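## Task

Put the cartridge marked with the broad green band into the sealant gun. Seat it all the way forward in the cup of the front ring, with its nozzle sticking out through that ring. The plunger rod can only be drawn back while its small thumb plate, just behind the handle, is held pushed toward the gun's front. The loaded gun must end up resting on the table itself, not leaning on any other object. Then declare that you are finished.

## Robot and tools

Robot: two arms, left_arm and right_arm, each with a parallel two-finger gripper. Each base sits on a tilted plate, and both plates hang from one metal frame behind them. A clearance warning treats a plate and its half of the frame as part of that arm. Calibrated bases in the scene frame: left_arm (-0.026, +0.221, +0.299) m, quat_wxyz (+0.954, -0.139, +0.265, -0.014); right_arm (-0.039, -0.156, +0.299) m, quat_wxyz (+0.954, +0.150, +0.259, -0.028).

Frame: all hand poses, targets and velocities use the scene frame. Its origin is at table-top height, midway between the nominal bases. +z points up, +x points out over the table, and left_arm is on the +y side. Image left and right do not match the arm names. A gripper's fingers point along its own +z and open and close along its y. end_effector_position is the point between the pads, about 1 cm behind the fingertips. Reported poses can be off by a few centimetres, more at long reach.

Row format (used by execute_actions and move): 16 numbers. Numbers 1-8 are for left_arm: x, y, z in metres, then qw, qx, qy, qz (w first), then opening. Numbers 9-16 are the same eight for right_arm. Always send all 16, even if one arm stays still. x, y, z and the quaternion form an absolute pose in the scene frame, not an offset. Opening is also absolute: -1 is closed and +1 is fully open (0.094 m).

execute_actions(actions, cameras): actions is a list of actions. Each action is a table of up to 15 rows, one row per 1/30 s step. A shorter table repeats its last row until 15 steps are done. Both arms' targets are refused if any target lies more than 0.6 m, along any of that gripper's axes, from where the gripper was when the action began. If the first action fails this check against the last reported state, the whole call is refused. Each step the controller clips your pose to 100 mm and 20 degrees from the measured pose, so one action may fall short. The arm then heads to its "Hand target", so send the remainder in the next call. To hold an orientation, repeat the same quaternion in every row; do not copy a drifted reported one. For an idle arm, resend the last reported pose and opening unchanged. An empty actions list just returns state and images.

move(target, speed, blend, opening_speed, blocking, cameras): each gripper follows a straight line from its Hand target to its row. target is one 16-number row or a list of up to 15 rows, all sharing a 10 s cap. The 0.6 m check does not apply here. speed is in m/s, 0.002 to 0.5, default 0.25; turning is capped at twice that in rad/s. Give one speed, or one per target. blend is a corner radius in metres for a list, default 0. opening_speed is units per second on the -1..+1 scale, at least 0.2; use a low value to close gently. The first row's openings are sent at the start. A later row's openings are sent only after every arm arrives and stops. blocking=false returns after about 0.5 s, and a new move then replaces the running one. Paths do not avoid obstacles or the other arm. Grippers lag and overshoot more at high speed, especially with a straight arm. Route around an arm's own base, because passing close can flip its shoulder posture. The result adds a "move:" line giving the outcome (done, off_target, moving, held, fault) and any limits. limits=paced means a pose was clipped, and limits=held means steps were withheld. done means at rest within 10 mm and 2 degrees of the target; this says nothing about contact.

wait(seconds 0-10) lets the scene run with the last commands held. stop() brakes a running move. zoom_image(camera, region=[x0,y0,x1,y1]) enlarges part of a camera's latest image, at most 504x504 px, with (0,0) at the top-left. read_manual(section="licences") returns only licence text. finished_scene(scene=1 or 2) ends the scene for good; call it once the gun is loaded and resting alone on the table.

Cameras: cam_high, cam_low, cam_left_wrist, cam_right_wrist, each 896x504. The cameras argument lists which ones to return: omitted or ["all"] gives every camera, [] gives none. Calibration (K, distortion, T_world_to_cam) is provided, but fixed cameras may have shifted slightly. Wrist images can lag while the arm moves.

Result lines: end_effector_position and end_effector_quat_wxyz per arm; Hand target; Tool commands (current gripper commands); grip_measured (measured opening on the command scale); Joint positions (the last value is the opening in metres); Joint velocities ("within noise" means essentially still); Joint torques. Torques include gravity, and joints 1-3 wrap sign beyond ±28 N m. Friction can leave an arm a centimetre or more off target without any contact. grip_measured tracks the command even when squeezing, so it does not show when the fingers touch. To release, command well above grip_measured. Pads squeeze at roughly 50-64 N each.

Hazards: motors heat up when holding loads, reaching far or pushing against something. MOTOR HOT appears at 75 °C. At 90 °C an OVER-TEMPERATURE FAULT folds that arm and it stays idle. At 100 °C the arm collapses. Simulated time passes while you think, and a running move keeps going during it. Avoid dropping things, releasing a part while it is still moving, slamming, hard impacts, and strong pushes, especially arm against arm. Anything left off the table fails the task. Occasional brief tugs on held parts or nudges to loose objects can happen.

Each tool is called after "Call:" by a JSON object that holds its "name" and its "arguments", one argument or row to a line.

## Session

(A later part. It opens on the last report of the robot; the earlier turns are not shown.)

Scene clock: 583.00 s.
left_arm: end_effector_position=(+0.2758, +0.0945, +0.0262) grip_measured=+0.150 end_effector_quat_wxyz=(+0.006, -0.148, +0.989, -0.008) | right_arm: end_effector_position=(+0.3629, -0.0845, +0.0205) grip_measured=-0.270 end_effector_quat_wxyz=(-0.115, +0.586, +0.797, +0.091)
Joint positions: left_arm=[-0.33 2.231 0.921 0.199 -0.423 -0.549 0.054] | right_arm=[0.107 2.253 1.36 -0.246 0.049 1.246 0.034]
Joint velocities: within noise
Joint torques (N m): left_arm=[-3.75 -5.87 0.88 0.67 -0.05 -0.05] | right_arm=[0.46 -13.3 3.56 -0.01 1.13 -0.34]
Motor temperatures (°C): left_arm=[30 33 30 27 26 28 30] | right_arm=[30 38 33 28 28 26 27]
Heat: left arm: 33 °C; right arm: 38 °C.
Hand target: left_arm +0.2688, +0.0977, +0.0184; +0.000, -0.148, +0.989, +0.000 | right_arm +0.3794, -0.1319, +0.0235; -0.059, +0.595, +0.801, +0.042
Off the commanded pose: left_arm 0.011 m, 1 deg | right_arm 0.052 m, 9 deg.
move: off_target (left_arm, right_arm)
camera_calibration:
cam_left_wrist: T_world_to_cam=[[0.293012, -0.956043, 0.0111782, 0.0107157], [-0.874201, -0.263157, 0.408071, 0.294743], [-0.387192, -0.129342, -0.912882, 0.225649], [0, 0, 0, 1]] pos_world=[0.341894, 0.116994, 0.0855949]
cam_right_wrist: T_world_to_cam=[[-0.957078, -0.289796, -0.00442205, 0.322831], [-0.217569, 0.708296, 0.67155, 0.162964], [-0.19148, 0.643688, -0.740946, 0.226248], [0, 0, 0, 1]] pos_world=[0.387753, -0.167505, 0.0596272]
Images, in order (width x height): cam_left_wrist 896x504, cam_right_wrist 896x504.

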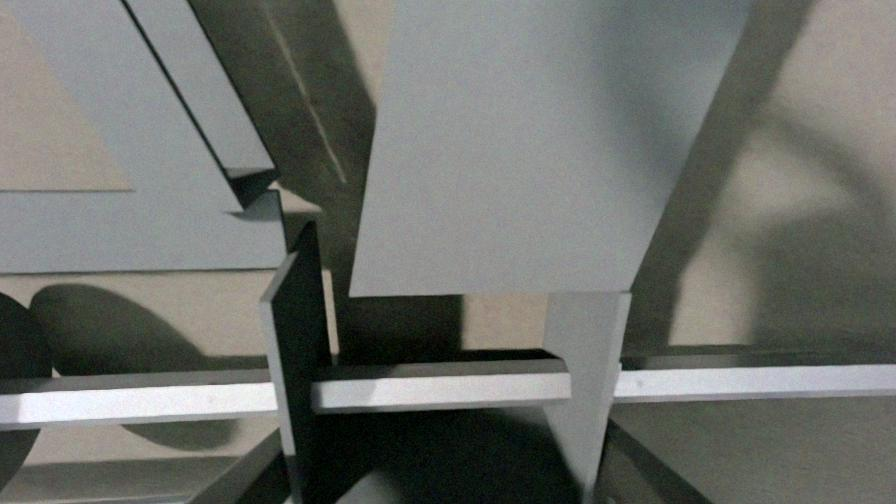

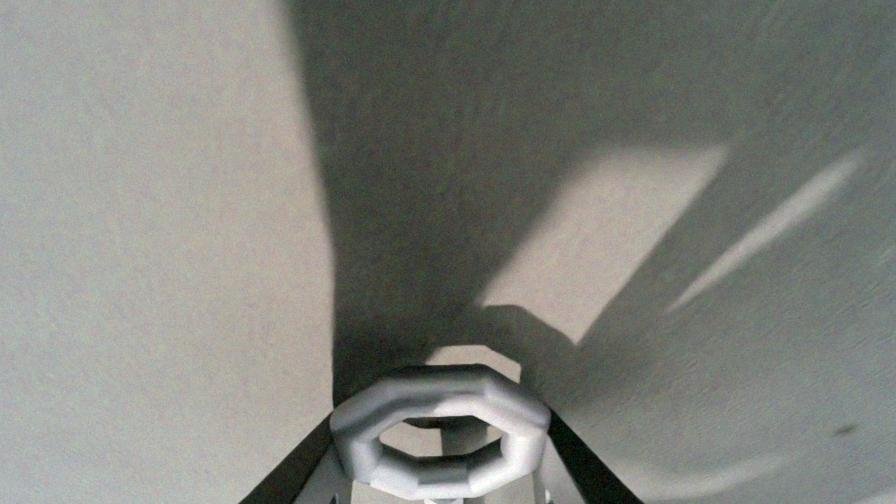

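Call:
{"name": "move", "arguments": {
  "target": [
    [0.2690,0.0975,0.0180,0,-0.1478,0.9890,0,0.0, 0.388,-0.160,0.030,-0.0561,0.5934,0.8020,0.0415,-0.5]
  ],
  "speed": 0.05,
  "cameras": ["cam_left_wrist","cam_right_wrist"]
}}

Scene clock: 591.43 s.
left_arm: end_effector_position=(+0.2748, +0.0893, +0.0278) grip_measured=+0.150 end_effector_quat_wxyz=(+0.005, -0.142, +0.990, -0.014) | right_arm: end_effector_position=(+0.3643, -0.1065, +0.0243) grip_measured=-0.270 end_effector_quat_wxyz=(-0.125, +0.588, +0.794, +0.090)
Joint positions: left_arm=[-0.34 2.231 0.921 0.198 -0.416 -0.547 0.054] | right_arm=[0.055 2.228 1.375 -0.301 0.017 1.206 0.034]
Joint velocities: within noise
Joint torques (N m): left_arm=[-2.91 -5.96 0.7 0.68 -0.13 -0.07] | right_arm=[-0.03 -14.6 4.14 -0.04 1.22 -0.44]
Motor temperatures (°C): left_arm=[30 33 29 27 26 28 30] | right_arm=[30 41 33 28 29 26 28]
Heat: left arm: 33 °C; right arm: 41 °C.
Hand target: left_arm +0.2688, +0.0975, +0.0186; +0.000, -0.148, +0.989, +0.000 | right_arm +0.3861, -0.1587, +0.0319; -0.060, +0.595, +0.800, +0.041
Off the commanded pose: left_arm 0.014 m, 2 deg | right_arm 0.059 m, 10 deg.
move: off_target (left_arm, right_arm)
camera_calibration:
cam_left_wrist: T_world_to_cam=[[0.282203, -0.959099, 0.0221453, 0.00897088], [-0.877141, -0.248601, 0.410878, 0.291363], [-0.388568, -0.135376, -0.911421, 0.2269], [0, 0, 0, 1]] pos_world=[0.341201, 0.111754, 0.0868883]
cam_right_wrist: T_world_to_cam=[[-0.957838, -0.287163, 0.00919341, 0.318022], [-0.203648, 0.70115, 0.683313, 0.170184], [-0.202668, 0.652631, -0.730068, 0.248252], [0, 0, 0, 1]] pos_world=[0.389584, -0.190017, 0.0620278]
Images, in order (width x height): cam_left_wrist 896x504, cam_right_wrist 896x504.

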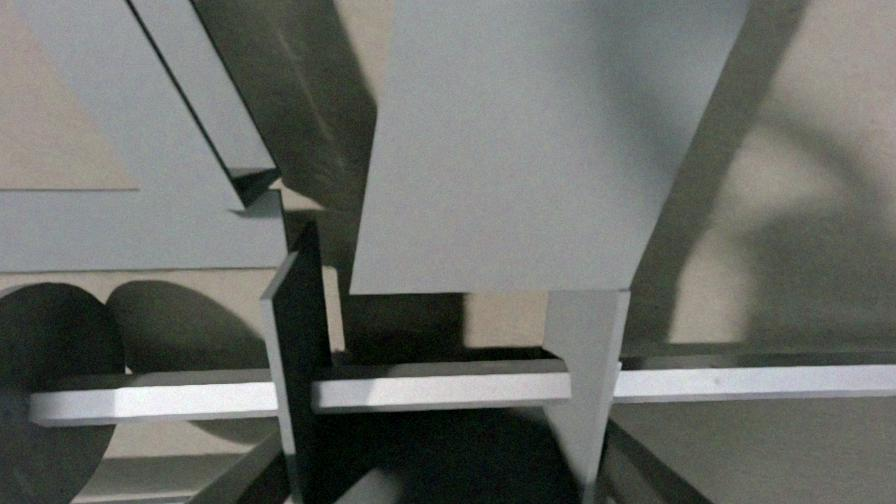

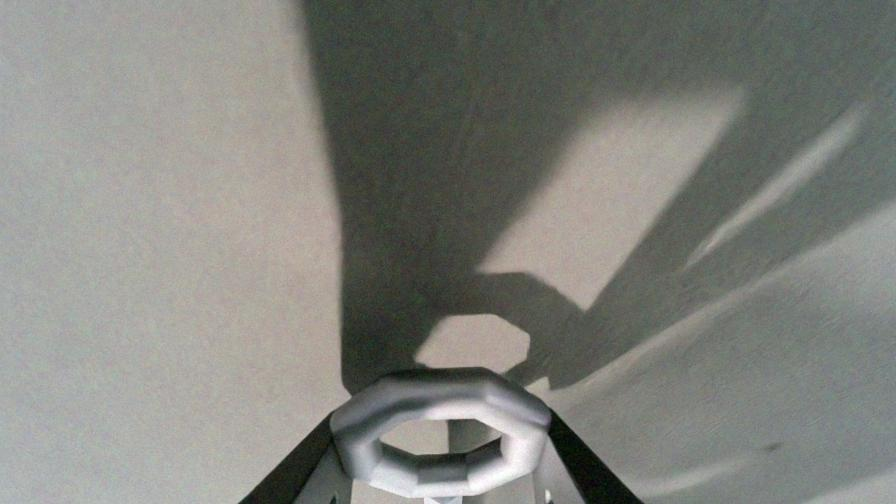

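Call:
{"name": "move", "arguments": {
  "target": [
    [0.2690,0.0975,0.0180,0,-0.1478,0.9890,0,0.0, 0.366,-0.112,0.028,-0.0561,0.5934,0.8020,0.0415,-0.5],
    [0.2690,0.0950,0.0180,0,-0.1478,0.9890,0,0.3, 0.366,-0.112,0.028,-0.0561,0.5934,0.8020,0.0415,-0.5],
    [0.2690,0.0950,0.075,0,-0.1478,0.9890,0,0.3, 0.366,-0.112,0.028,-0.0561,0.5934,0.8020,0.0415,-0.5]
  ],
  "speed": 0.08,
  "cameras": ["cam_left_wrist","cam_right_wrist"]
}}

Scene clock: 622.40 s.
left_arm: end_effector_position=(+0.2700, +0.0956, +0.0691) grip_measured=+0.299 end_effector_quat_wxyz=(-0.001, -0.149, +0.989, -0.002) | right_arm: end_effector_position=(+0.3627, -0.1049, +0.0225) grip_measured=-0.270 end_effector_quat_wxyz=(-0.074, +0.598, +0.796, +0.055)
Joint positions: left_arm=[-0.391 2.073 0.854 0.063 -0.455 -0.622 0.061] | right_arm=[0.106 2.218 1.312 -0.205 0.154 1.262 0.034]
Joint velocities: within noise
Joint torques (N m): left_arm=[-5.56 -9.61 0.39 0.31 -0.12 -0.15] | right_arm=[4.12 -11.79 1.1 0.14 0.4 -0.11]
Motor temperatures (°C): left_arm=[30 33 29 27 26 28 30] | right_arm=[29 42 34 28 30 26 28]
Heat: left arm: 33 °C; right arm: 42 °C.
Hand target: left_arm +0.2691, +0.0951, +0.0748; +0.000, -0.148, +0.989, +0.000 | right_arm +0.3661, -0.1120, +0.0280; -0.057, +0.593, +0.802, +0.042
Off the commanded pose: left_arm 0.006 m, 0 deg | right_arm 0.010 m, 3 deg.
move: off_target (right_arm); target 2's new opening was sent with left_arm's hand 0.012 m and 2 deg from that target
camera_calibration:
cam_left_wrist: T_world_to_cam=[[0.295712, -0.955271, -0.00348476, 0.0132436], [-0.867247, -0.26999, 0.418317, 0.27057], [-0.400547, -0.120679, -0.908294, 0.265122], [0, 0, 0, 1]] pos_world=[0.336928, 0.117697, 0.127671]
cam_right_wrist: T_world_to_cam=[[-0.962064, -0.272774, 0.00517912, 0.320138], [-0.21779, 0.779293, 0.587597, 0.185512], [-0.164317, 0.564178, -0.809138, 0.224207], [0, 0, 0, 1]] pos_world=[0.385237, -0.183735, 0.0707496]
Images, in order (width x height): cam_left_wrist 896x504, cam_right_wrist 896x504.

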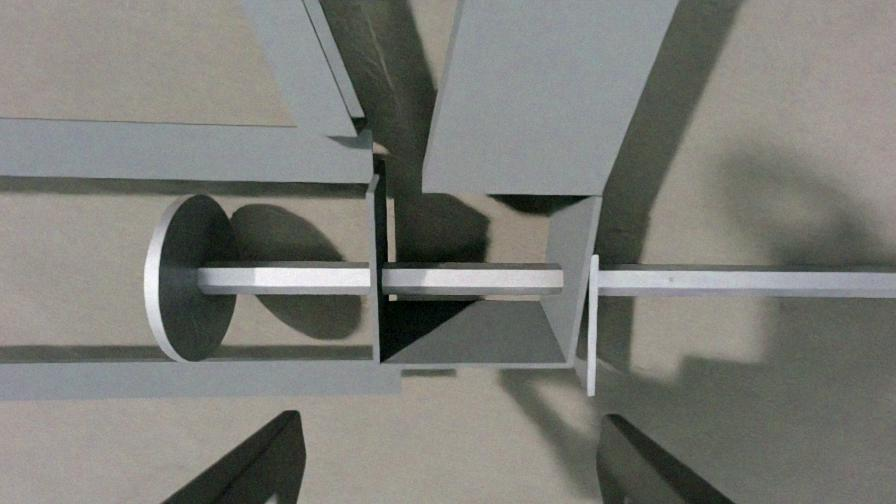

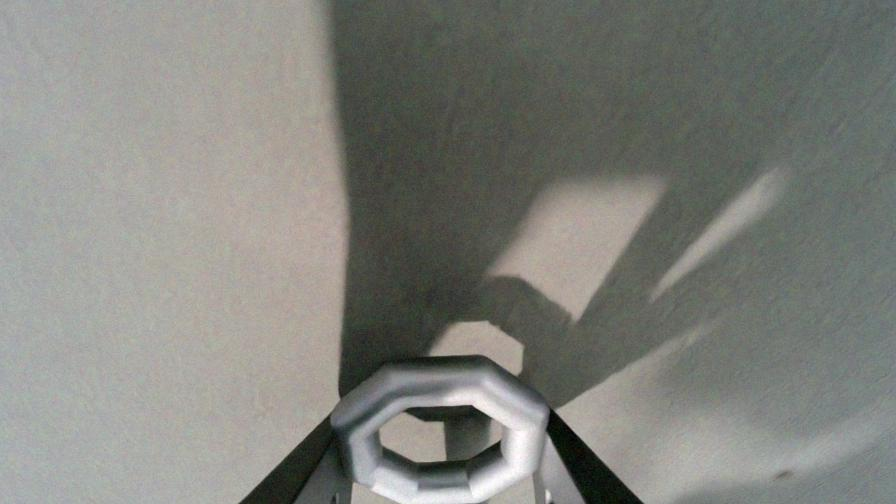

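Call:
{"name": "move", "arguments": {
  "target": [
    [0.2790,0.0645,0.070,0,-0.1478,0.9890,0,-0.25, 0.366,-0.112,0.028,-0.0561,0.5934,0.8020,0.0415,-0.5]
  ],
  "speed": 0.08,
  "cameras": ["cam_left_wrist"]
}}

Scene clock: 636.90 s.
left_arm: end_effector_position=(+0.2889, +0.0675, +0.0747) grip_measured=-0.248 end_effector_quat_wxyz=(+0.011, -0.156, +0.988, -0.009) | right_arm: end_effector_position=(+0.3627, -0.1049, +0.0225) grip_measured=-0.270 end_effector_quat_wxyz=(-0.074, +0.598, +0.796, +0.055)
Joint positions: left_arm=[-0.452 2.109 0.957 0 -0.478 -0.685 0.035] | right_arm=[0.106 2.218 1.312 -0.205 0.154 1.262 0.034]
Joint velocities: left_arm=[within noise] | right_arm=[-0.002 -0.002 -0.012 -0.066 -0.154 -0.022 -0.001]
Joint torques (N m): left_arm=[-6.12 -6.12 2.45 0.39 -0.12 -0.16] | right_arm=[4.07 -11.74 1.13 0.12 0.38 -0.11]
Motor temperatures (°C): left_arm=[30 35 29 27 26 28 29] | right_arm=[30 41 33 28 29 26 29]
Heat: left arm: 35 °C; right arm: 41 °C.
Hand target: left_arm +0.2790, +0.0647, +0.0703; +0.000, -0.148, +0.989, +0.000 | right_arm +0.3661, -0.1120, +0.0280; -0.057, +0.593, +0.802, +0.042
Off the commanded pose: left_arm 0.011 m, 2 deg | right_arm 0.010 m, 3 deg.
move: off_target (left_arm, right_arm)
camera_calibration:
cam_left_wrist: T_world_to_cam=[[0.309589, -0.950749, 0.0152039, -0.0249209], [-0.873727, -0.278128, 0.399057, 0.280873], [-0.375174, -0.136828, -0.9168, 0.268866], [0, 0, 0, 1]] pos_world=[0.353993, 0.0912135, 0.134791]
Images, in order (width x height): cam_left_wrist 896x504.

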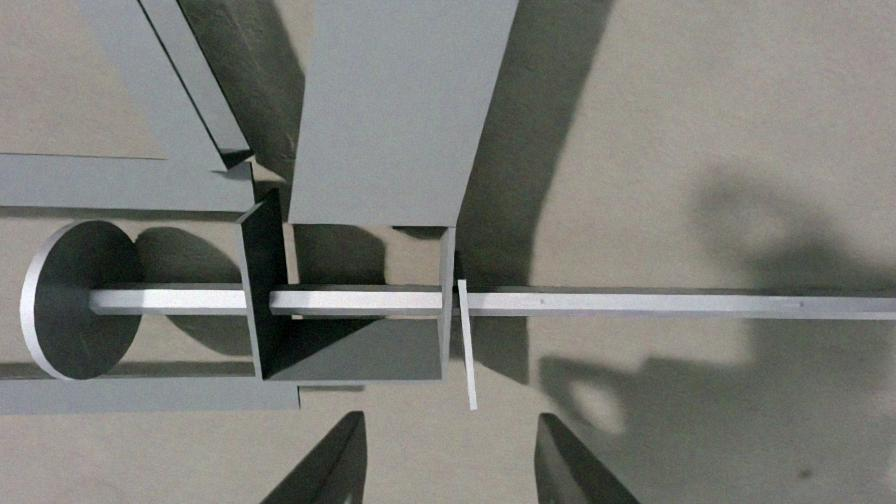

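Call:
{"name": "move", "arguments": {
  "target": [
    [0.2750,0.0635,0.030,0,-0.1478,0.9890,0,-0.25, 0.366,-0.112,0.028,-0.0561,0.5934,0.8020,0.0415,-0.5]
  ],
  "speed": 0.08,
  "cameras": ["cam_left_wrist"]
}}

Scene clock: 644.13 s.
left_arm: end_effector_position=(+0.2748, +0.0663, +0.0425) grip_measured=-0.248 end_effector_quat_wxyz=(-0.004, -0.148, +0.989, +0.003) | right_arm: end_effector_position=(+0.3625, -0.1051, +0.0223) grip_measured=-0.270 end_effector_quat_wxyz=(-0.074, +0.598, +0.796, +0.055)
Joint positions: left_arm=[-0.428 2.232 0.994 0.053 -0.475 -0.663 0.035] | right_arm=[0.106 2.218 1.311 -0.203 0.155 1.262 0.034]
Joint velocities: within noise
Joint torques (N m): left_arm=[-4.16 -5.03 2.24 1.01 0.02 0.11] | right_arm=[4.16 -11.85 1.22 0.12 0.34 -0.08]
Motor temperatures (°C): left_arm=[30 34 29 27 26 28 29] | right_arm=[30 41 33 28 29 26 29]
Heat: left arm: 34 °C; right arm: 41 °C.
Hand target: left_arm +0.2746, +0.0639, +0.0307; +0.000, -0.148, +0.989, +0.000 | right_arm +0.3660, -0.1120, +0.0280; -0.057, +0.594, +0.802, +0.042
Off the commanded pose: left_arm 0.013 m, 1 deg | right_arm 0.010 m, 3 deg.
move: off_target (left_arm, right_arm)
camera_calibration:
cam_left_wrist: T_world_to_cam=[[0.292907, -0.956023, -0.0150056, -0.0149324], [-0.864557, -0.271521, 0.422869, 0.277153], [-0.408347, -0.110888, -0.906066, 0.240753], [0, 0, 0, 1]] pos_world=[0.342299, 0.0876737, 0.100714]
Images, in order (width x height): cam_left_wrist 896x504.

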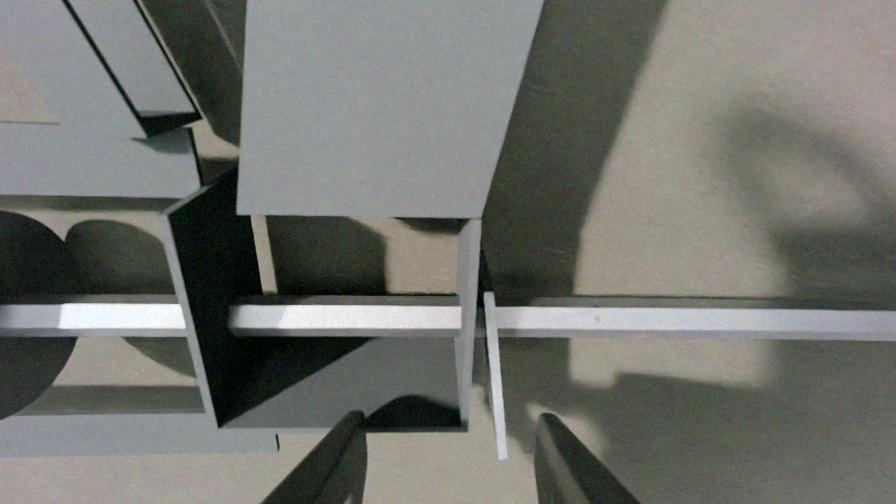

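Call:
{"name": "move", "arguments": {
  "target": [
    [0.2750,0.0635,0.065,0,-0.1478,0.9890,0,-0.25, 0.366,-0.112,0.028,-0.0561,0.5934,0.8020,0.0415,-0.5],
    [0.2820,0.0430,0.065,0,-0.1478,0.9890,0,-1, 0.366,-0.112,0.028,-0.0561,0.5934,0.8020,0.0415,-0.5],
    [0.2820,0.0440,0.030,0,-0.1478,0.9890,0,-1, 0.366,-0.112,0.028,-0.0561,0.5934,0.8020,0.0415,-0.5]
  ],
  "speed": 0.08,
  "cameras": ["cam_left_wrist"]
}}

Scene clock: 687.70 s.
left_arm: end_effector_position=(+0.2860, +0.0459, +0.0370) grip_measured=-0.994 end_effector_quat_wxyz=(+0.003, -0.154, +0.988, -0.001) | right_arm: end_effector_position=(+0.3625, -0.1053, +0.0223) grip_measured=-0.270 end_effector_quat_wxyz=(-0.074, +0.598, +0.796, +0.054)
Joint positions: left_arm=[-0.458 2.289 1.082 0.025 -0.486 -0.698 0] | right_arm=[0.106 2.218 1.311 -0.203 0.156 1.262 0.034]
Joint velocities: within noise
Joint torques (N m): left_arm=[-5.24 -6.75 2.11 0.68 0 0.1] | right_arm=[4.16 -11.85 1.22 0.14 0.34 -0.09]
Motor temperatures (°C): left_arm=[30 33 29 28 26 28 28] | right_arm=[30 42 33 27 28 26 29]
Heat: left arm: 33 °C; right arm: 42 °C.
Hand target: left_arm +0.2819, +0.0441, +0.0303; +0.000, -0.148, +0.989, +0.000 | right_arm +0.3660, -0.1120, +0.0280; -0.056, +0.593, +0.802, +0.042
Off the commanded pose: left_arm 0.008 m, 1 deg | right_arm 0.009 m, 3 deg.
move: off_target (right_arm)
camera_calibration:
cam_left_wrist: T_world_to_cam=[[0.30478, -0.952411, -0.00472596, -0.0417962], [-0.867323, -0.279595, 0.411798, 0.285144], [-0.393522, -0.121409, -0.911263, 0.234542], [0, 0, 0, 1]] pos_world=[0.352348, 0.0683931, 0.0961106]
Images, in order (width x height): cam_left_wrist 896x504.

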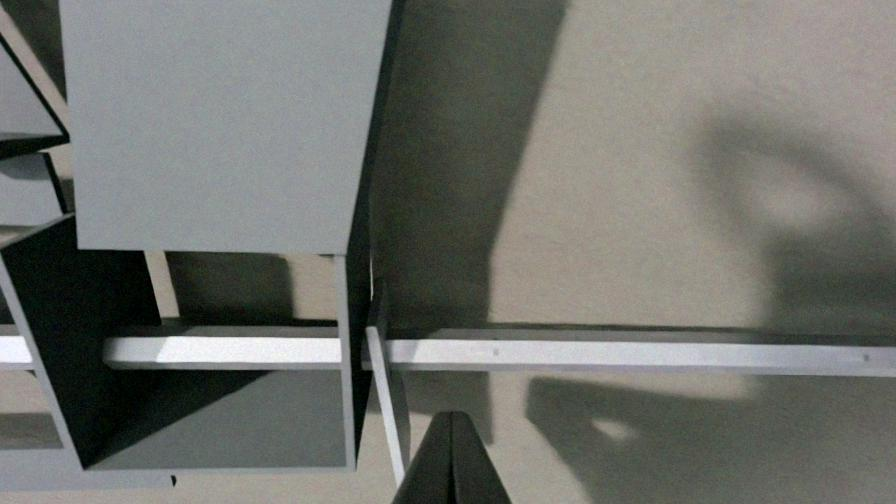

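Call:
{"name": "move", "arguments": {
  "target": [
    [0.2817,0.0440,0.020,0,-0.1478,0.9890,0,-1, 0.366,-0.112,0.028,-0.0561,0.5934,0.8020,0.0415,-0.5]
  ],
  "speed": 0.08,
  "cameras": ["cam_left_wrist"]
}}

Scene clock: 692.27 s.
left_arm: end_effector_position=(+0.2863, +0.0451, +0.0279) grip_measured=-0.994 end_effector_quat_wxyz=(+0.004, -0.153, +0.988, -0.002) | right_arm: end_effector_position=(+0.3625, -0.1053, +0.0223) grip_measured=-0.270 end_effector_quat_wxyz=(-0.074, +0.598, +0.796, +0.054)
Joint positions: left_arm=[-0.448 2.32 1.097 0.049 -0.482 -0.685 0] | right_arm=[0.106 2.218 1.311 -0.203 0.156 1.262 0.034]
Joint velocities: within noise
Joint torques (N m): left_arm=[-5.14 -6.58 1.89 0.64 0.02 0.08] | right_arm=[4.18 -11.78 1.31 0.14 0.38 -0.08]
Motor temperatures (°C): left_arm=[30 33 29 28 26 28 28] | right_arm=[30 42 33 27 28 26 29]
Heat: left arm: 33 °C; right arm: 42 °C.
Hand target: left_arm +0.2815, +0.0441, +0.0203; +0.000, -0.148, +0.989, +0.000 | right_arm +0.3660, -0.1120, +0.0280; -0.056, +0.593, +0.802, +0.042
Off the commanded pose: left_arm 0.009 m, 1 deg | right_arm 0.009 m, 3 deg.
move: off_target (right_arm)
camera_calibration:
cam_left_wrist: T_world_to_cam=[[0.303831, -0.952722, -0.00275608, -0.0424683], [-0.868391, -0.278125, 0.41054, 0.289207], [-0.391897, -0.122342, -0.911838, 0.225904], [0, 0, 0, 1]] pos_world=[0.35258, 0.0676128, 0.08714]
Images, in order (width x height): cam_left_wrist 896x504.

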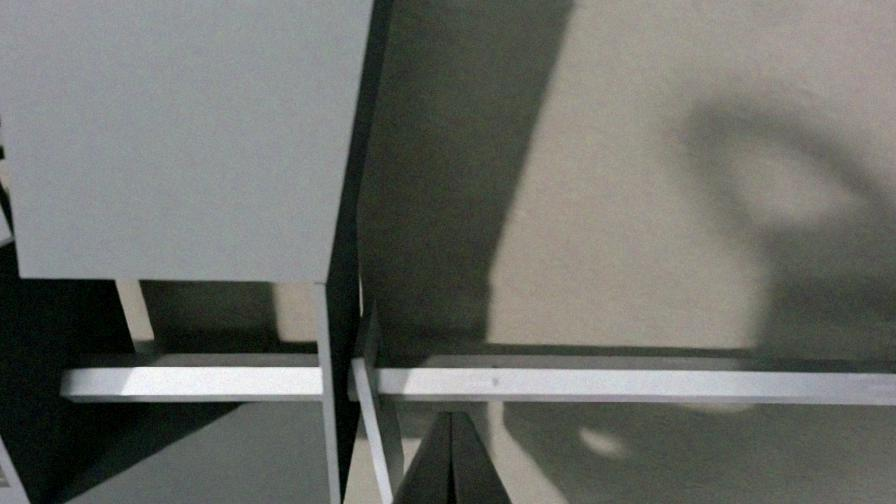

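Call:
{"name": "move", "arguments": {
  "target": [
    [0.2745,0.0700,0.020,0,-0.1478,0.9890,0,-1, 0.372,-0.130,0.032,-0.0561,0.5934,0.8020,0.0415,-0.5]
  ],
  "speed": 0.05,
  "cameras": ["cam_left_wrist","cam_right_wrist"]
}}

Scene clock: 698.27 s.
left_arm: end_effector_position=(+0.2814, +0.0506, +0.0207) grip_measured=-0.994 end_effector_quat_wxyz=(+0.007, -0.155, +0.987, -0.031) | right_arm: end_effector_position=(+0.3598, -0.1059, +0.0216) grip_measured=-0.270 end_effector_quat_wxyz=(-0.085, +0.596, +0.796, +0.061)
Joint positions: left_arm=[-0.409 2.316 1.027 0.17 -0.418 -0.633 0] | right_arm=[0.094 2.218 1.311 -0.213 0.127 1.251 0.034]
Joint velocities: within noise
Joint torques (N m): left_arm=[-3.55 -9.92 -0.65 0.26 -0.35 0.11] | right_arm=[2.07 -13.59 2.58 -0.1 0.48 -0.32]
Motor temperatures (°C): left_arm=[30 33 29 27 26 28 28] | right_arm=[30 42 33 27 28 26 30]
Heat: left arm: 33 °C; right arm: 42 °C.
Hand target: left_arm +0.2745, +0.0695, +0.0199; +0.000, -0.148, +0.989, +0.000 | right_arm +0.3716, -0.1294, +0.0317; -0.057, +0.594, +0.802, +0.042
Off the commanded pose: left_arm 0.021 m, 4 deg | right_arm 0.029 m, 4 deg.
move: off_target (left_arm, right_arm)
camera_calibration:
cam_left_wrist: T_world_to_cam=[[0.30708, -0.950006, 0.0564889, -0.0380262], [-0.873956, -0.258008, 0.411864, 0.289946], [-0.376699, -0.175844, -0.909493, 0.216377], [0, 0, 0, 1]] pos_world=[0.346586, 0.076732, 0.0795234]
cam_right_wrist: T_world_to_cam=[[-0.961524, -0.274586, 0.00865914, 0.316588], [-0.213341, 0.766178, 0.606183, 0.182718], [-0.173084, 0.581011, -0.795278, 0.228161], [0, 0, 0, 1]] pos_world=[0.382879, -0.185628, 0.0679493]
Images, in order (width x height): cam_left_wrist 896x504, cam_right_wrist 896x504.

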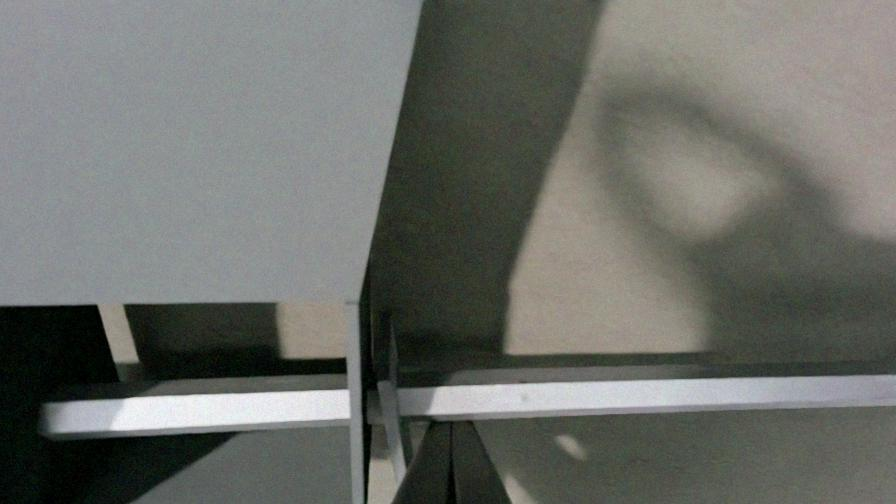

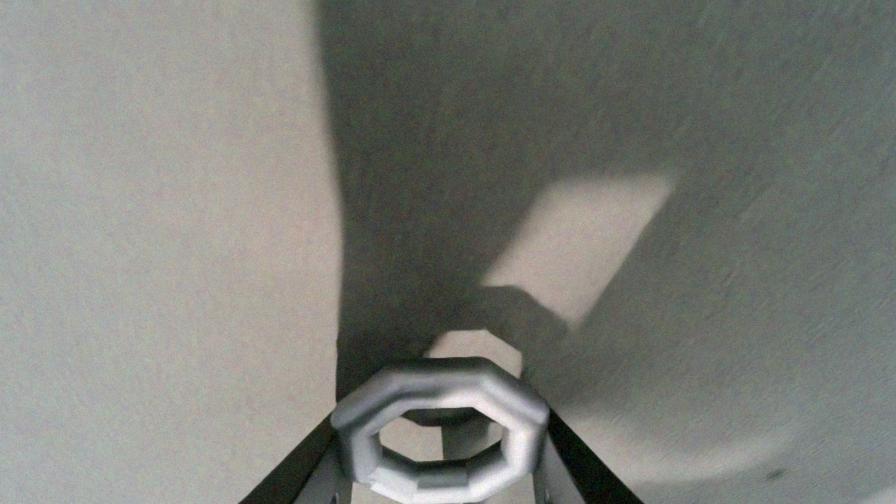

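Call:
{"name": "move", "arguments": {
  "target": [
    [0.2745,0.0750,0.030,0,-0.1478,0.9890,0,-1, 0.375,-0.140,0.034,-0.0561,0.5934,0.8020,0.0415,-0.5],
    [0.2715,0.0850,0.030,0,-0.1478,0.9890,0,-1, 0.375,-0.140,0.034,-0.0561,0.5934,0.8020,0.0415,-0.5]
  ],
  "speed": 0.05,
  "blend": 0.01,
  "cameras": ["cam_left_wrist","cam_right_wrist"]
}}

Scene clock: 706.63 s.
left_arm: end_effector_position=(+0.2815, +0.0564, +0.0317) grip_measured=-0.994 end_effector_quat_wxyz=(+0.009, -0.156, +0.987, -0.050) | right_arm: end_effector_position=(+0.3576, -0.1075, +0.0246) grip_measured=-0.270 end_effector_quat_wxyz=(-0.098, +0.595, +0.795, +0.068)
Joint positions: left_arm=[-0.393 2.255 0.964 0.201 -0.378 -0.611 0] | right_arm=[0.081 2.208 1.311 -0.236 0.095 1.241 0.034]
Joint velocities: within noise
Joint torques (N m): left_arm=[-2.66 -10.04 -0.95 0.1 -0.59 0.17] | right_arm=[1.48 -13.74 3.37 -0.08 0.67 -0.41]
Motor temperatures (°C): left_arm=[30 34 29 27 26 28 28] | right_arm=[30 44 33 27 29 26 30]
Heat: left arm: 34 °C; right arm: 44 °C.
Hand target: left_arm +0.2715, +0.0838, +0.0300; +0.000, -0.147, +0.989, -0.001 | right_arm +0.3742, -0.1393, +0.0341; -0.057, +0.594, +0.801, +0.041
Off the commanded pose: left_arm 0.030 m, 6 deg | right_arm 0.038 m, 6 deg.
move: off_target (left_arm, right_arm); blend cut to 0.0052 m at target 1
camera_calibration:
cam_left_wrist: T_world_to_cam=[[0.307284, -0.946872, 0.0949156, -0.0345576], [-0.877666, -0.243441, 0.412842, 0.287257], [-0.367803, -0.210164, -0.905843, 0.226788], [0, 0, 0, 1]] pos_world=[0.346148, 0.0848712, 0.0901224]
cam_right_wrist: T_world_to_cam=[[-0.961195, -0.275528, 0.0137631, 0.313689], [-0.205745, 0.749202, 0.629576, 0.176576], [-0.183777, 0.602313, -0.776817, 0.236731], [0, 0, 0, 1]] pos_world=[0.381351, -0.188447, 0.0684112]
Images, in order (width x height): cam_left_wrist 896x504, cam_right_wrist 896x504.

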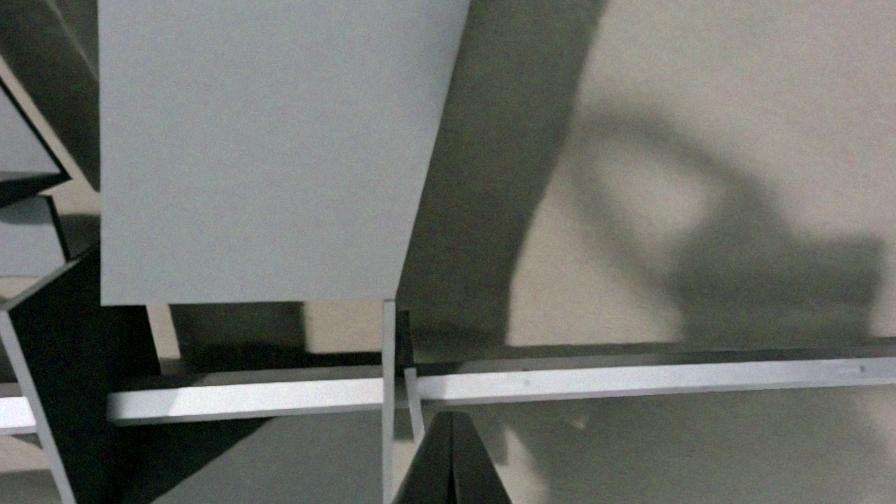

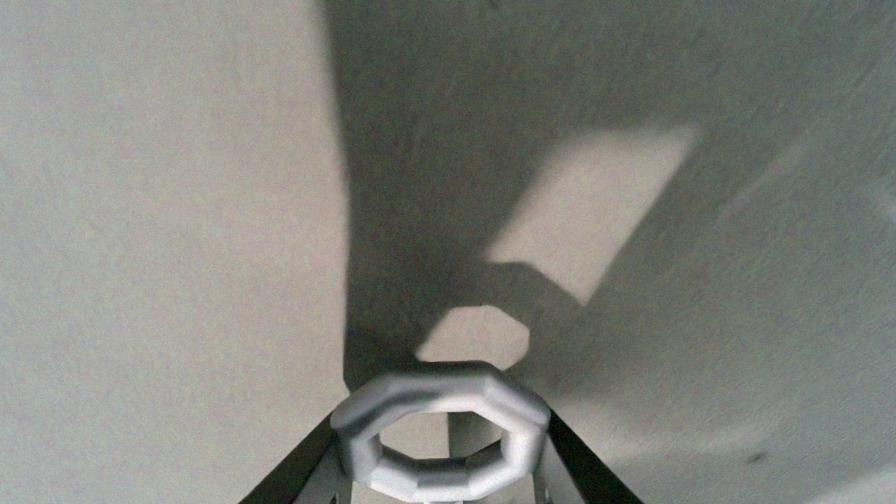

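Call:
{"name": "move", "arguments": {
  "target": [
    [0.2665,0.1000,0.026,0,-0.1478,0.9890,0,-1, 0.380,-0.155,0.036,-0.0561,0.5934,0.8020,0.0415,-0.5]
  ],
  "speed": 0.05,
  "blend": 0.01,
  "cameras": ["cam_left_wrist","cam_right_wrist"]
}}

Scene clock: 713.13 s.
left_arm: end_effector_position=(+0.2813, +0.0572, +0.0324) grip_measured=-0.994 end_effector_quat_wxyz=(+0.012, -0.153, +0.985, -0.079) | right_arm: end_effector_position=(+0.3558, -0.1097, +0.0256) grip_measured=-0.270 end_effector_quat_wxyz=(-0.117, +0.592, +0.793, +0.079)
Joint positions: left_arm=[-0.367 2.239 0.921 0.266 -0.315 -0.572 0] | right_arm=[0.059 2.206 1.322 -0.267 0.046 1.219 0.034]
Joint velocities: within noise
Joint torques (N m): left_arm=[-1.66 -9.59 -1.62 0.05 -0.99 0.16] | right_arm=[0.61 -14.83 4.07 -0.11 0.99 -0.47]
Motor temperatures (°C): left_arm=[30 34 29 27 27 28 28] | right_arm=[30 44 33 27 29 26 30]
Heat: left arm: 34 °C; right arm: 44 °C.
Hand target: left_arm +0.2666, +0.0975, +0.0269; +0.000, -0.146, +0.989, -0.003 | right_arm +0.3785, -0.1539, +0.0369; -0.058, +0.595, +0.801, +0.041
Off the commanded pose: left_arm 0.046 m, 9 deg | right_arm 0.052 m, 8 deg.
move: off_target (left_arm, right_arm)
camera_calibration:
cam_left_wrist: T_world_to_cam=[[0.301058, -0.941254, 0.152984, -0.0342361], [-0.884749, -0.215848, 0.413072, 0.287363], [-0.355784, -0.259711, -0.897757, 0.226701], [0, 0, 0, 1]] pos_world=[0.345208, 0.0886787, 0.0900586]
cam_right_wrist: T_world_to_cam=[[-0.959982, -0.279506, 0.0176205, 0.310316], [-0.197998, 0.721841, 0.663131, 0.170554], [-0.198069, 0.633105, -0.748296, 0.246248], [0, 0, 0, 1]] pos_world=[0.380441, -0.192279, 0.0656983]
Images, in order (width x height): cam_left_wrist 896x504, cam_right_wrist 896x504.

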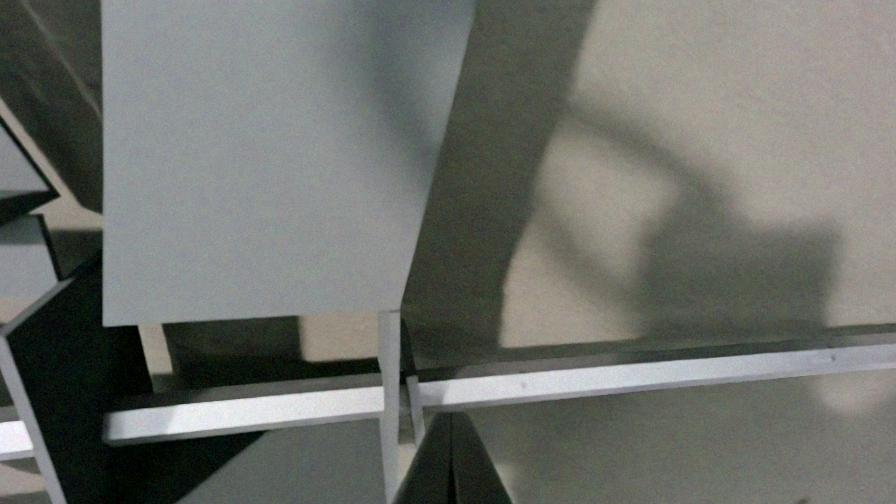

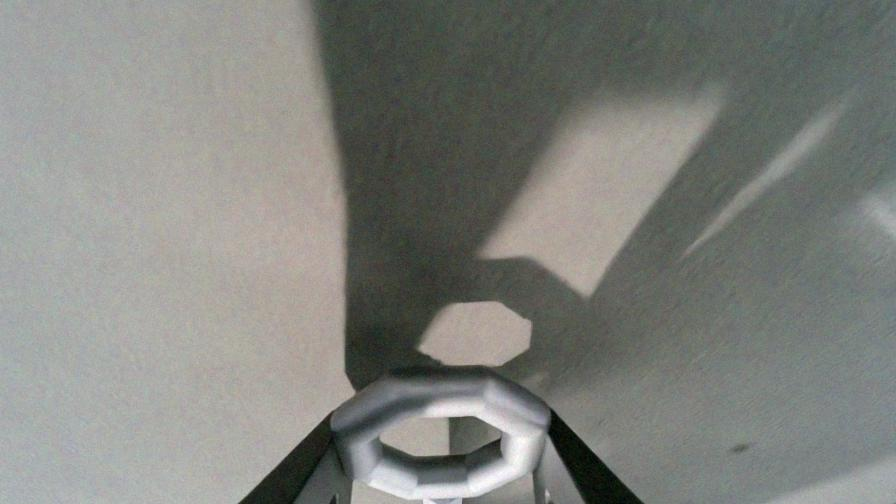

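Call:
{"name": "zoom_image", "arguments": {
  "camera": "cam_left_wrist",
  "region": [340, 300, 560, 504]
}}

Scaled by 2.291.

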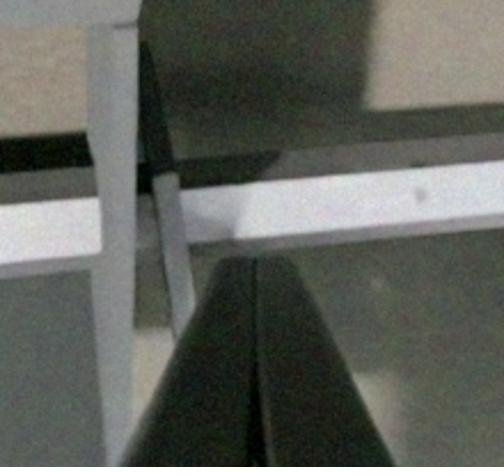

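Call:
{"name": "move", "arguments": {
  "target": [
    [0.2600,0.1200,0.024,-0.0129,-0.1472,0.9852,0.0862,-1, 0.383,-0.165,0.036,-0.0561,0.5934,0.8020,0.0415,-0.5]
  ],
  "speed": 0.06,
  "cameras": ["cam_left_wrist","cam_right_wrist"]
}}

Call:
{"name": "zoom_image", "arguments": {
  "camera": "cam_left_wrist",
  "region": [340, 300, 560, 504]
}}

Scene clock: 752.97 s.
left_arm: end_effector_position=(+0.2929, +0.0639, +0.0347) grip_measured=-0.994 end_effector_quat_wxyz=(+0.023, -0.161, +0.986, -0.038) | right_arm: end_effector_position=(+0.3540, -0.1104, +0.0269) grip_measured=-0.270 end_effector_quat_wxyz=(-0.131, +0.589, +0.793, +0.087)
Joint positions: left_arm=[-0.386 2.239 0.975 0.191 -0.41 -0.607 0] | right_arm=[0.045 2.206 1.333 -0.295 0.012 1.203 0.034]
Joint velocities: within noise
Joint torques (N m): left_arm=[-1.95 -7.58 -0.65 -0.66 -1.47 -0.06] | right_arm=[-0.02 -15.31 4.38 0.01 1.2 -0.47]
Motor temperatures (°C): left_arm=[30 34 29 27 28 28 28] | right_arm=[29 43 33 27 30 27 30]
Heat: left arm: 34 °C; right arm: 43 °C.
Hand target: left_arm +0.2624, +0.1158, +0.0274; -0.007, -0.141, +0.987, +0.075 | right_arm +0.3809, -0.1637, +0.0378; -0.059, +0.596, +0.800, +0.041
Off the commanded pose: left_arm 0.066 m, 15 deg | right_arm 0.062 m, 10 deg.
move: off_target (left_arm, right_arm)
camera_calibration:
cam_left_wrist: T_world_to_cam=[[0.316911, -0.945526, 0.074491, -0.0334278], [-0.883618, -0.265795, 0.38545, 0.301942], [-0.344654, -0.187975, -0.919717, 0.227544], [0, 0, 0, 1]] pos_world=[0.355819, 0.0914203, 0.0953826]
cam_right_wrist: T_world_to_cam=[[-0.958184, -0.285281, 0.0223214, 0.30703], [-0.192549, 0.70049, 0.687197, 0.165028], [-0.21168, 0.654163, -0.726128, 0.253876], [0, 0, 0, 1]] pos_world=[0.379708, -0.194086, 0.0640865]
Images, in order (width x height): cam_left_wrist 896x504, cam_right_wrist 896x504.

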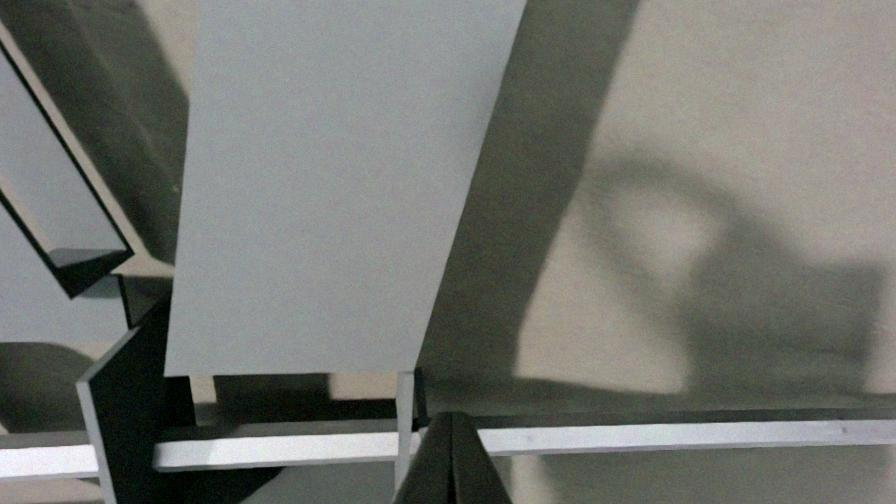

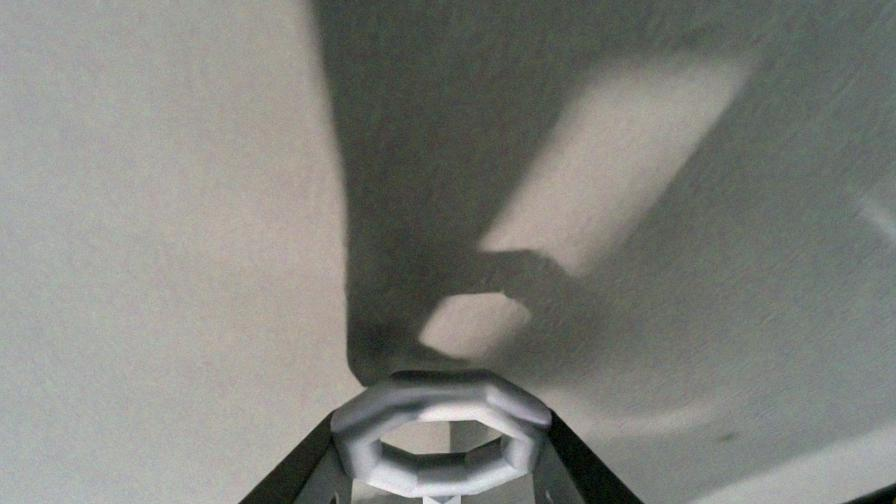

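Scaled by 2.291.

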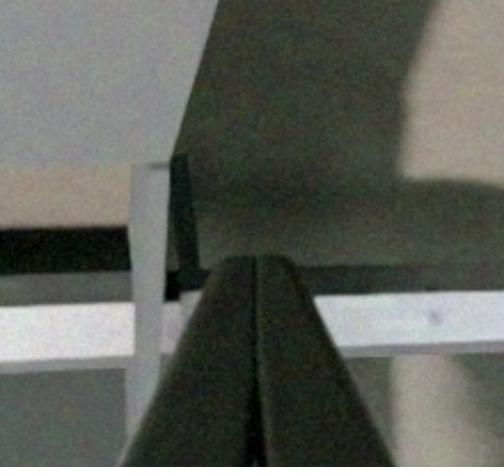

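Call:
{"name": "move", "arguments": {
  "target": [
    [0.2880,0.0550,0.050,0,-0.1478,0.9890,0,-1, 0.362,-0.118,0.028,-0.0561,0.5934,0.8020,0.0415,-0.5],
    [0.2780,0.0700,0.080,0,-0.1478,0.9890,0,0.9, 0.362,-0.118,0.028,-0.0561,0.5934,0.8020,0.0415,-0.5]
  ],
  "speed": 0.08
}}

Scene clock: 791.67 s.
left_arm: end_effector_position=(+0.2789, +0.0710, +0.0728) grip_measured=+0.898 end_effector_quat_wxyz=(-0.002, -0.150, +0.989, -0.001) | right_arm: end_effector_position=(+0.3556, -0.1131, +0.0227) grip_measured=-0.270 end_effector_quat_wxyz=(-0.078, +0.592, +0.800, +0.051)
Joint positions: left_arm=[-0.451 2.114 0.947 -0.021 -0.478 -0.687 0.089] | right_arm=[0.088 2.203 1.286 -0.203 0.149 1.235 0.034]
Joint velocities: within noise
Joint torques (N m): left_arm=[-6.3 -10.25 0.75 0.33 -0.11 -0.14] | right_arm=[4.3 -11.63 1.21 0.24 0.35 0.09]
Motor temperatures (°C): left_arm=[30 33 29 28 30 28 28] | right_arm=[29 45 33 27 31 27 30]
Heat: left arm: 33 °C; right arm: 45 °C.
Hand target: left_arm +0.2780, +0.0699, +0.0798; +0.000, -0.148, +0.989, +0.000 | right_arm +0.3620, -0.1180, +0.0281; -0.057, +0.594, +0.802, +0.042
Off the commanded pose: left_arm 0.007 m, 0 deg | right_arm 0.010 m, 3 deg.
move: off_target (right_arm)
camera_calibration:
cam_left_wrist: T_world_to_cam=[[0.297714, -0.954641, -0.00525917, -0.0133671], [-0.865679, -0.272284, 0.420072, 0.269656], [-0.40245, -0.120509, -0.907475, 0.269603], [0, 0, 0, 1]] pos_world=[0.345917, 0.093152, 0.131313]
cam_right_wrist: T_world_to_cam=[[-0.957938, -0.286622, 0.0142256, 0.307821], [-0.223825, 0.777245, 0.588042, 0.192119], [-0.179603, 0.560124, -0.808705, 0.232696], [0, 0, 0, 1]] pos_world=[0.379667, -0.191434, 0.0708291]

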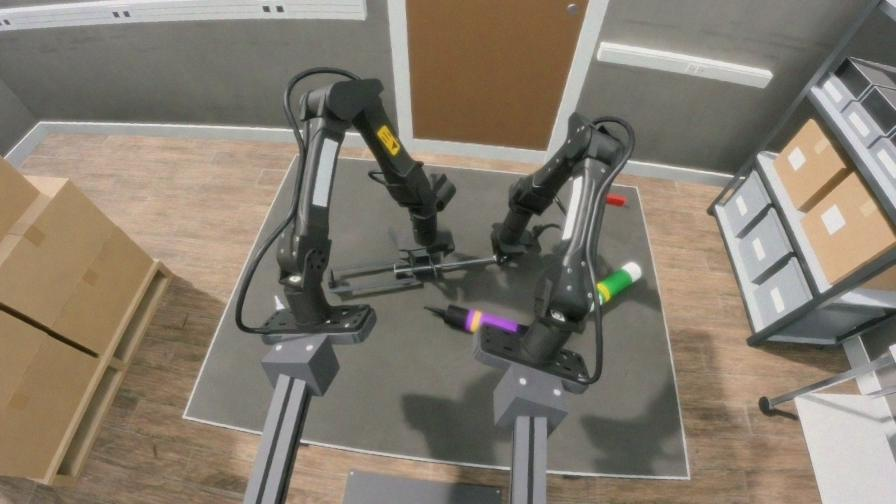

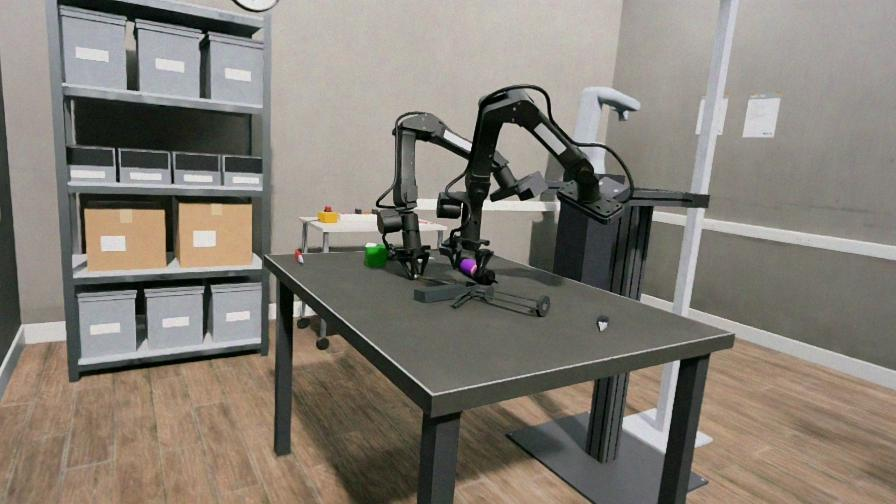

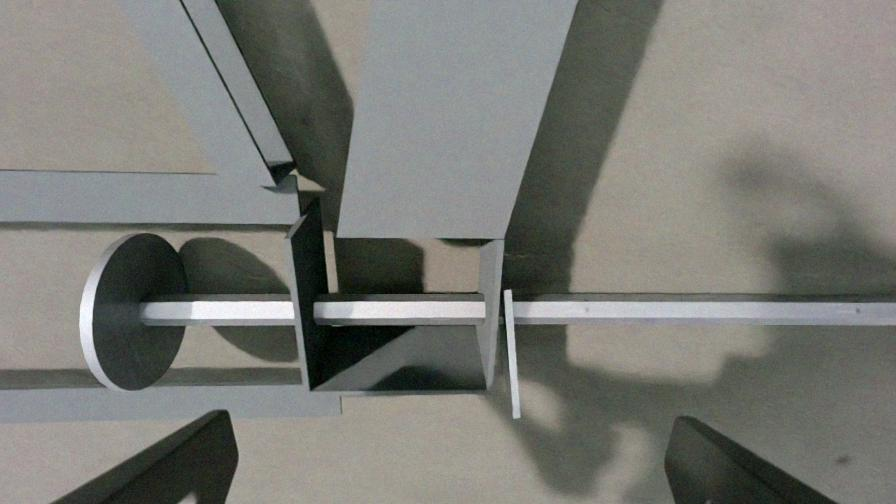

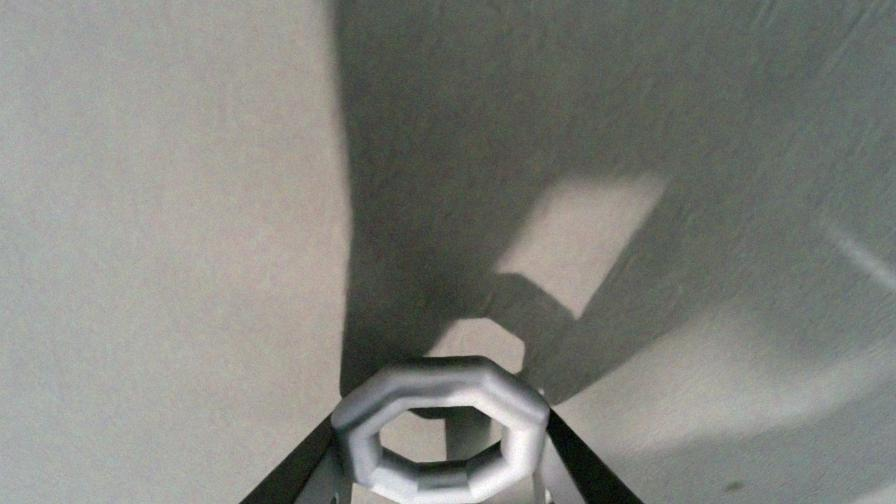

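Call:
{"name": "move", "arguments": {
  "target": [
    [0.2605,0.0810,0.0450,0,-0.1478,0.9890,0,1, 0.362,-0.118,0.028,-0.0561,0.5934,0.8020,0.0415,-0.5],
    [0.2600,0.0810,0.0260,0,-0.1478,0.9890,0,1, 0.362,-0.118,0.028,-0.0561,0.5934,0.8020,0.0415,-0.5]
  ],
  "speed": 0.08,
  "cameras": ["cam_left_wrist"]
}}

Scene clock: 802.50 s.
left_arm: end_effector_position=(+0.2641, +0.0821, +0.0322) grip_measured=+0.998 end_effector_quat_wxyz=(+0.003, -0.154, +0.988, -0.001) | right_arm: end_effector_position=(+0.3556, -0.1131, +0.0226) grip_measured=-0.270 end_effector_quat_wxyz=(-0.078, +0.592, +0.800, +0.051)
Joint positions: left_arm=[-0.384 2.238 0.913 0.179 -0.458 -0.621 0.094] | right_arm=[0.088 2.203 1.286 -0.202 0.149 1.235 0.034]
Joint velocities: within noise
Joint torques (N m): left_arm=[-4.55 -6.13 0.92 0.67 0 0.14] | right_arm=[4.37 -11.58 1.14 0.24 0.34 0.06]
Motor temperatures (°C): left_arm=[30 34 29 27 29 28 28] | right_arm=[30 47 33 27 30 27 31]
Heat: left arm: 34 °C; right arm: 47 °C.
Hand target: left_arm +0.2600, +0.0811, +0.0262; +0.000, -0.148, +0.989, +0.000 | right_arm +0.3620, -0.1180, +0.0281; -0.057, +0.594, +0.802, +0.042
Off the commanded pose: left_arm 0.008 m, 1 deg | right_arm 0.010 m, 3 deg.
move: off_target (right_arm)
camera_calibration:
cam_left_wrist: T_world_to_cam=[[0.304419, -0.952526, -0.00483133, -0.000503739], [-0.867782, -0.27942, 0.41095, 0.278431], [-0.39279, -0.120908, -0.911645, 0.22571], [0, 0, 0, 1]] pos_world=[0.330427, 0.10461, 0.0913435]
Images, in order (width x height): cam_left_wrist 896x504.

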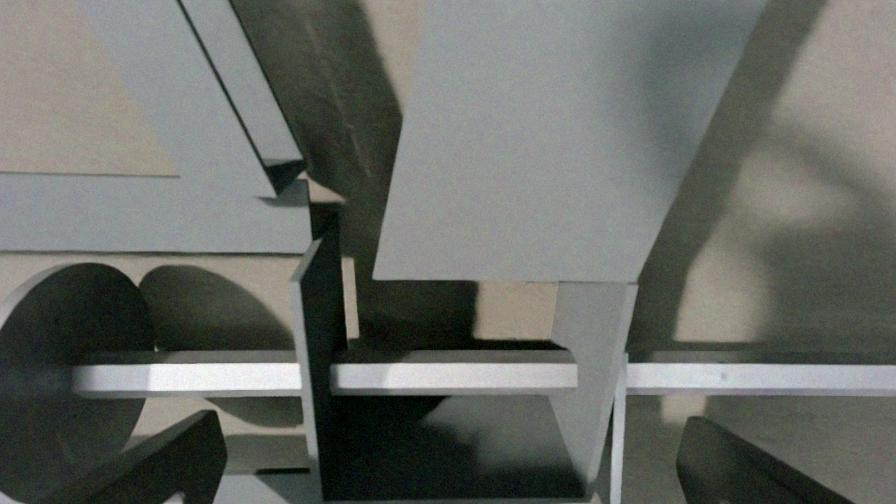

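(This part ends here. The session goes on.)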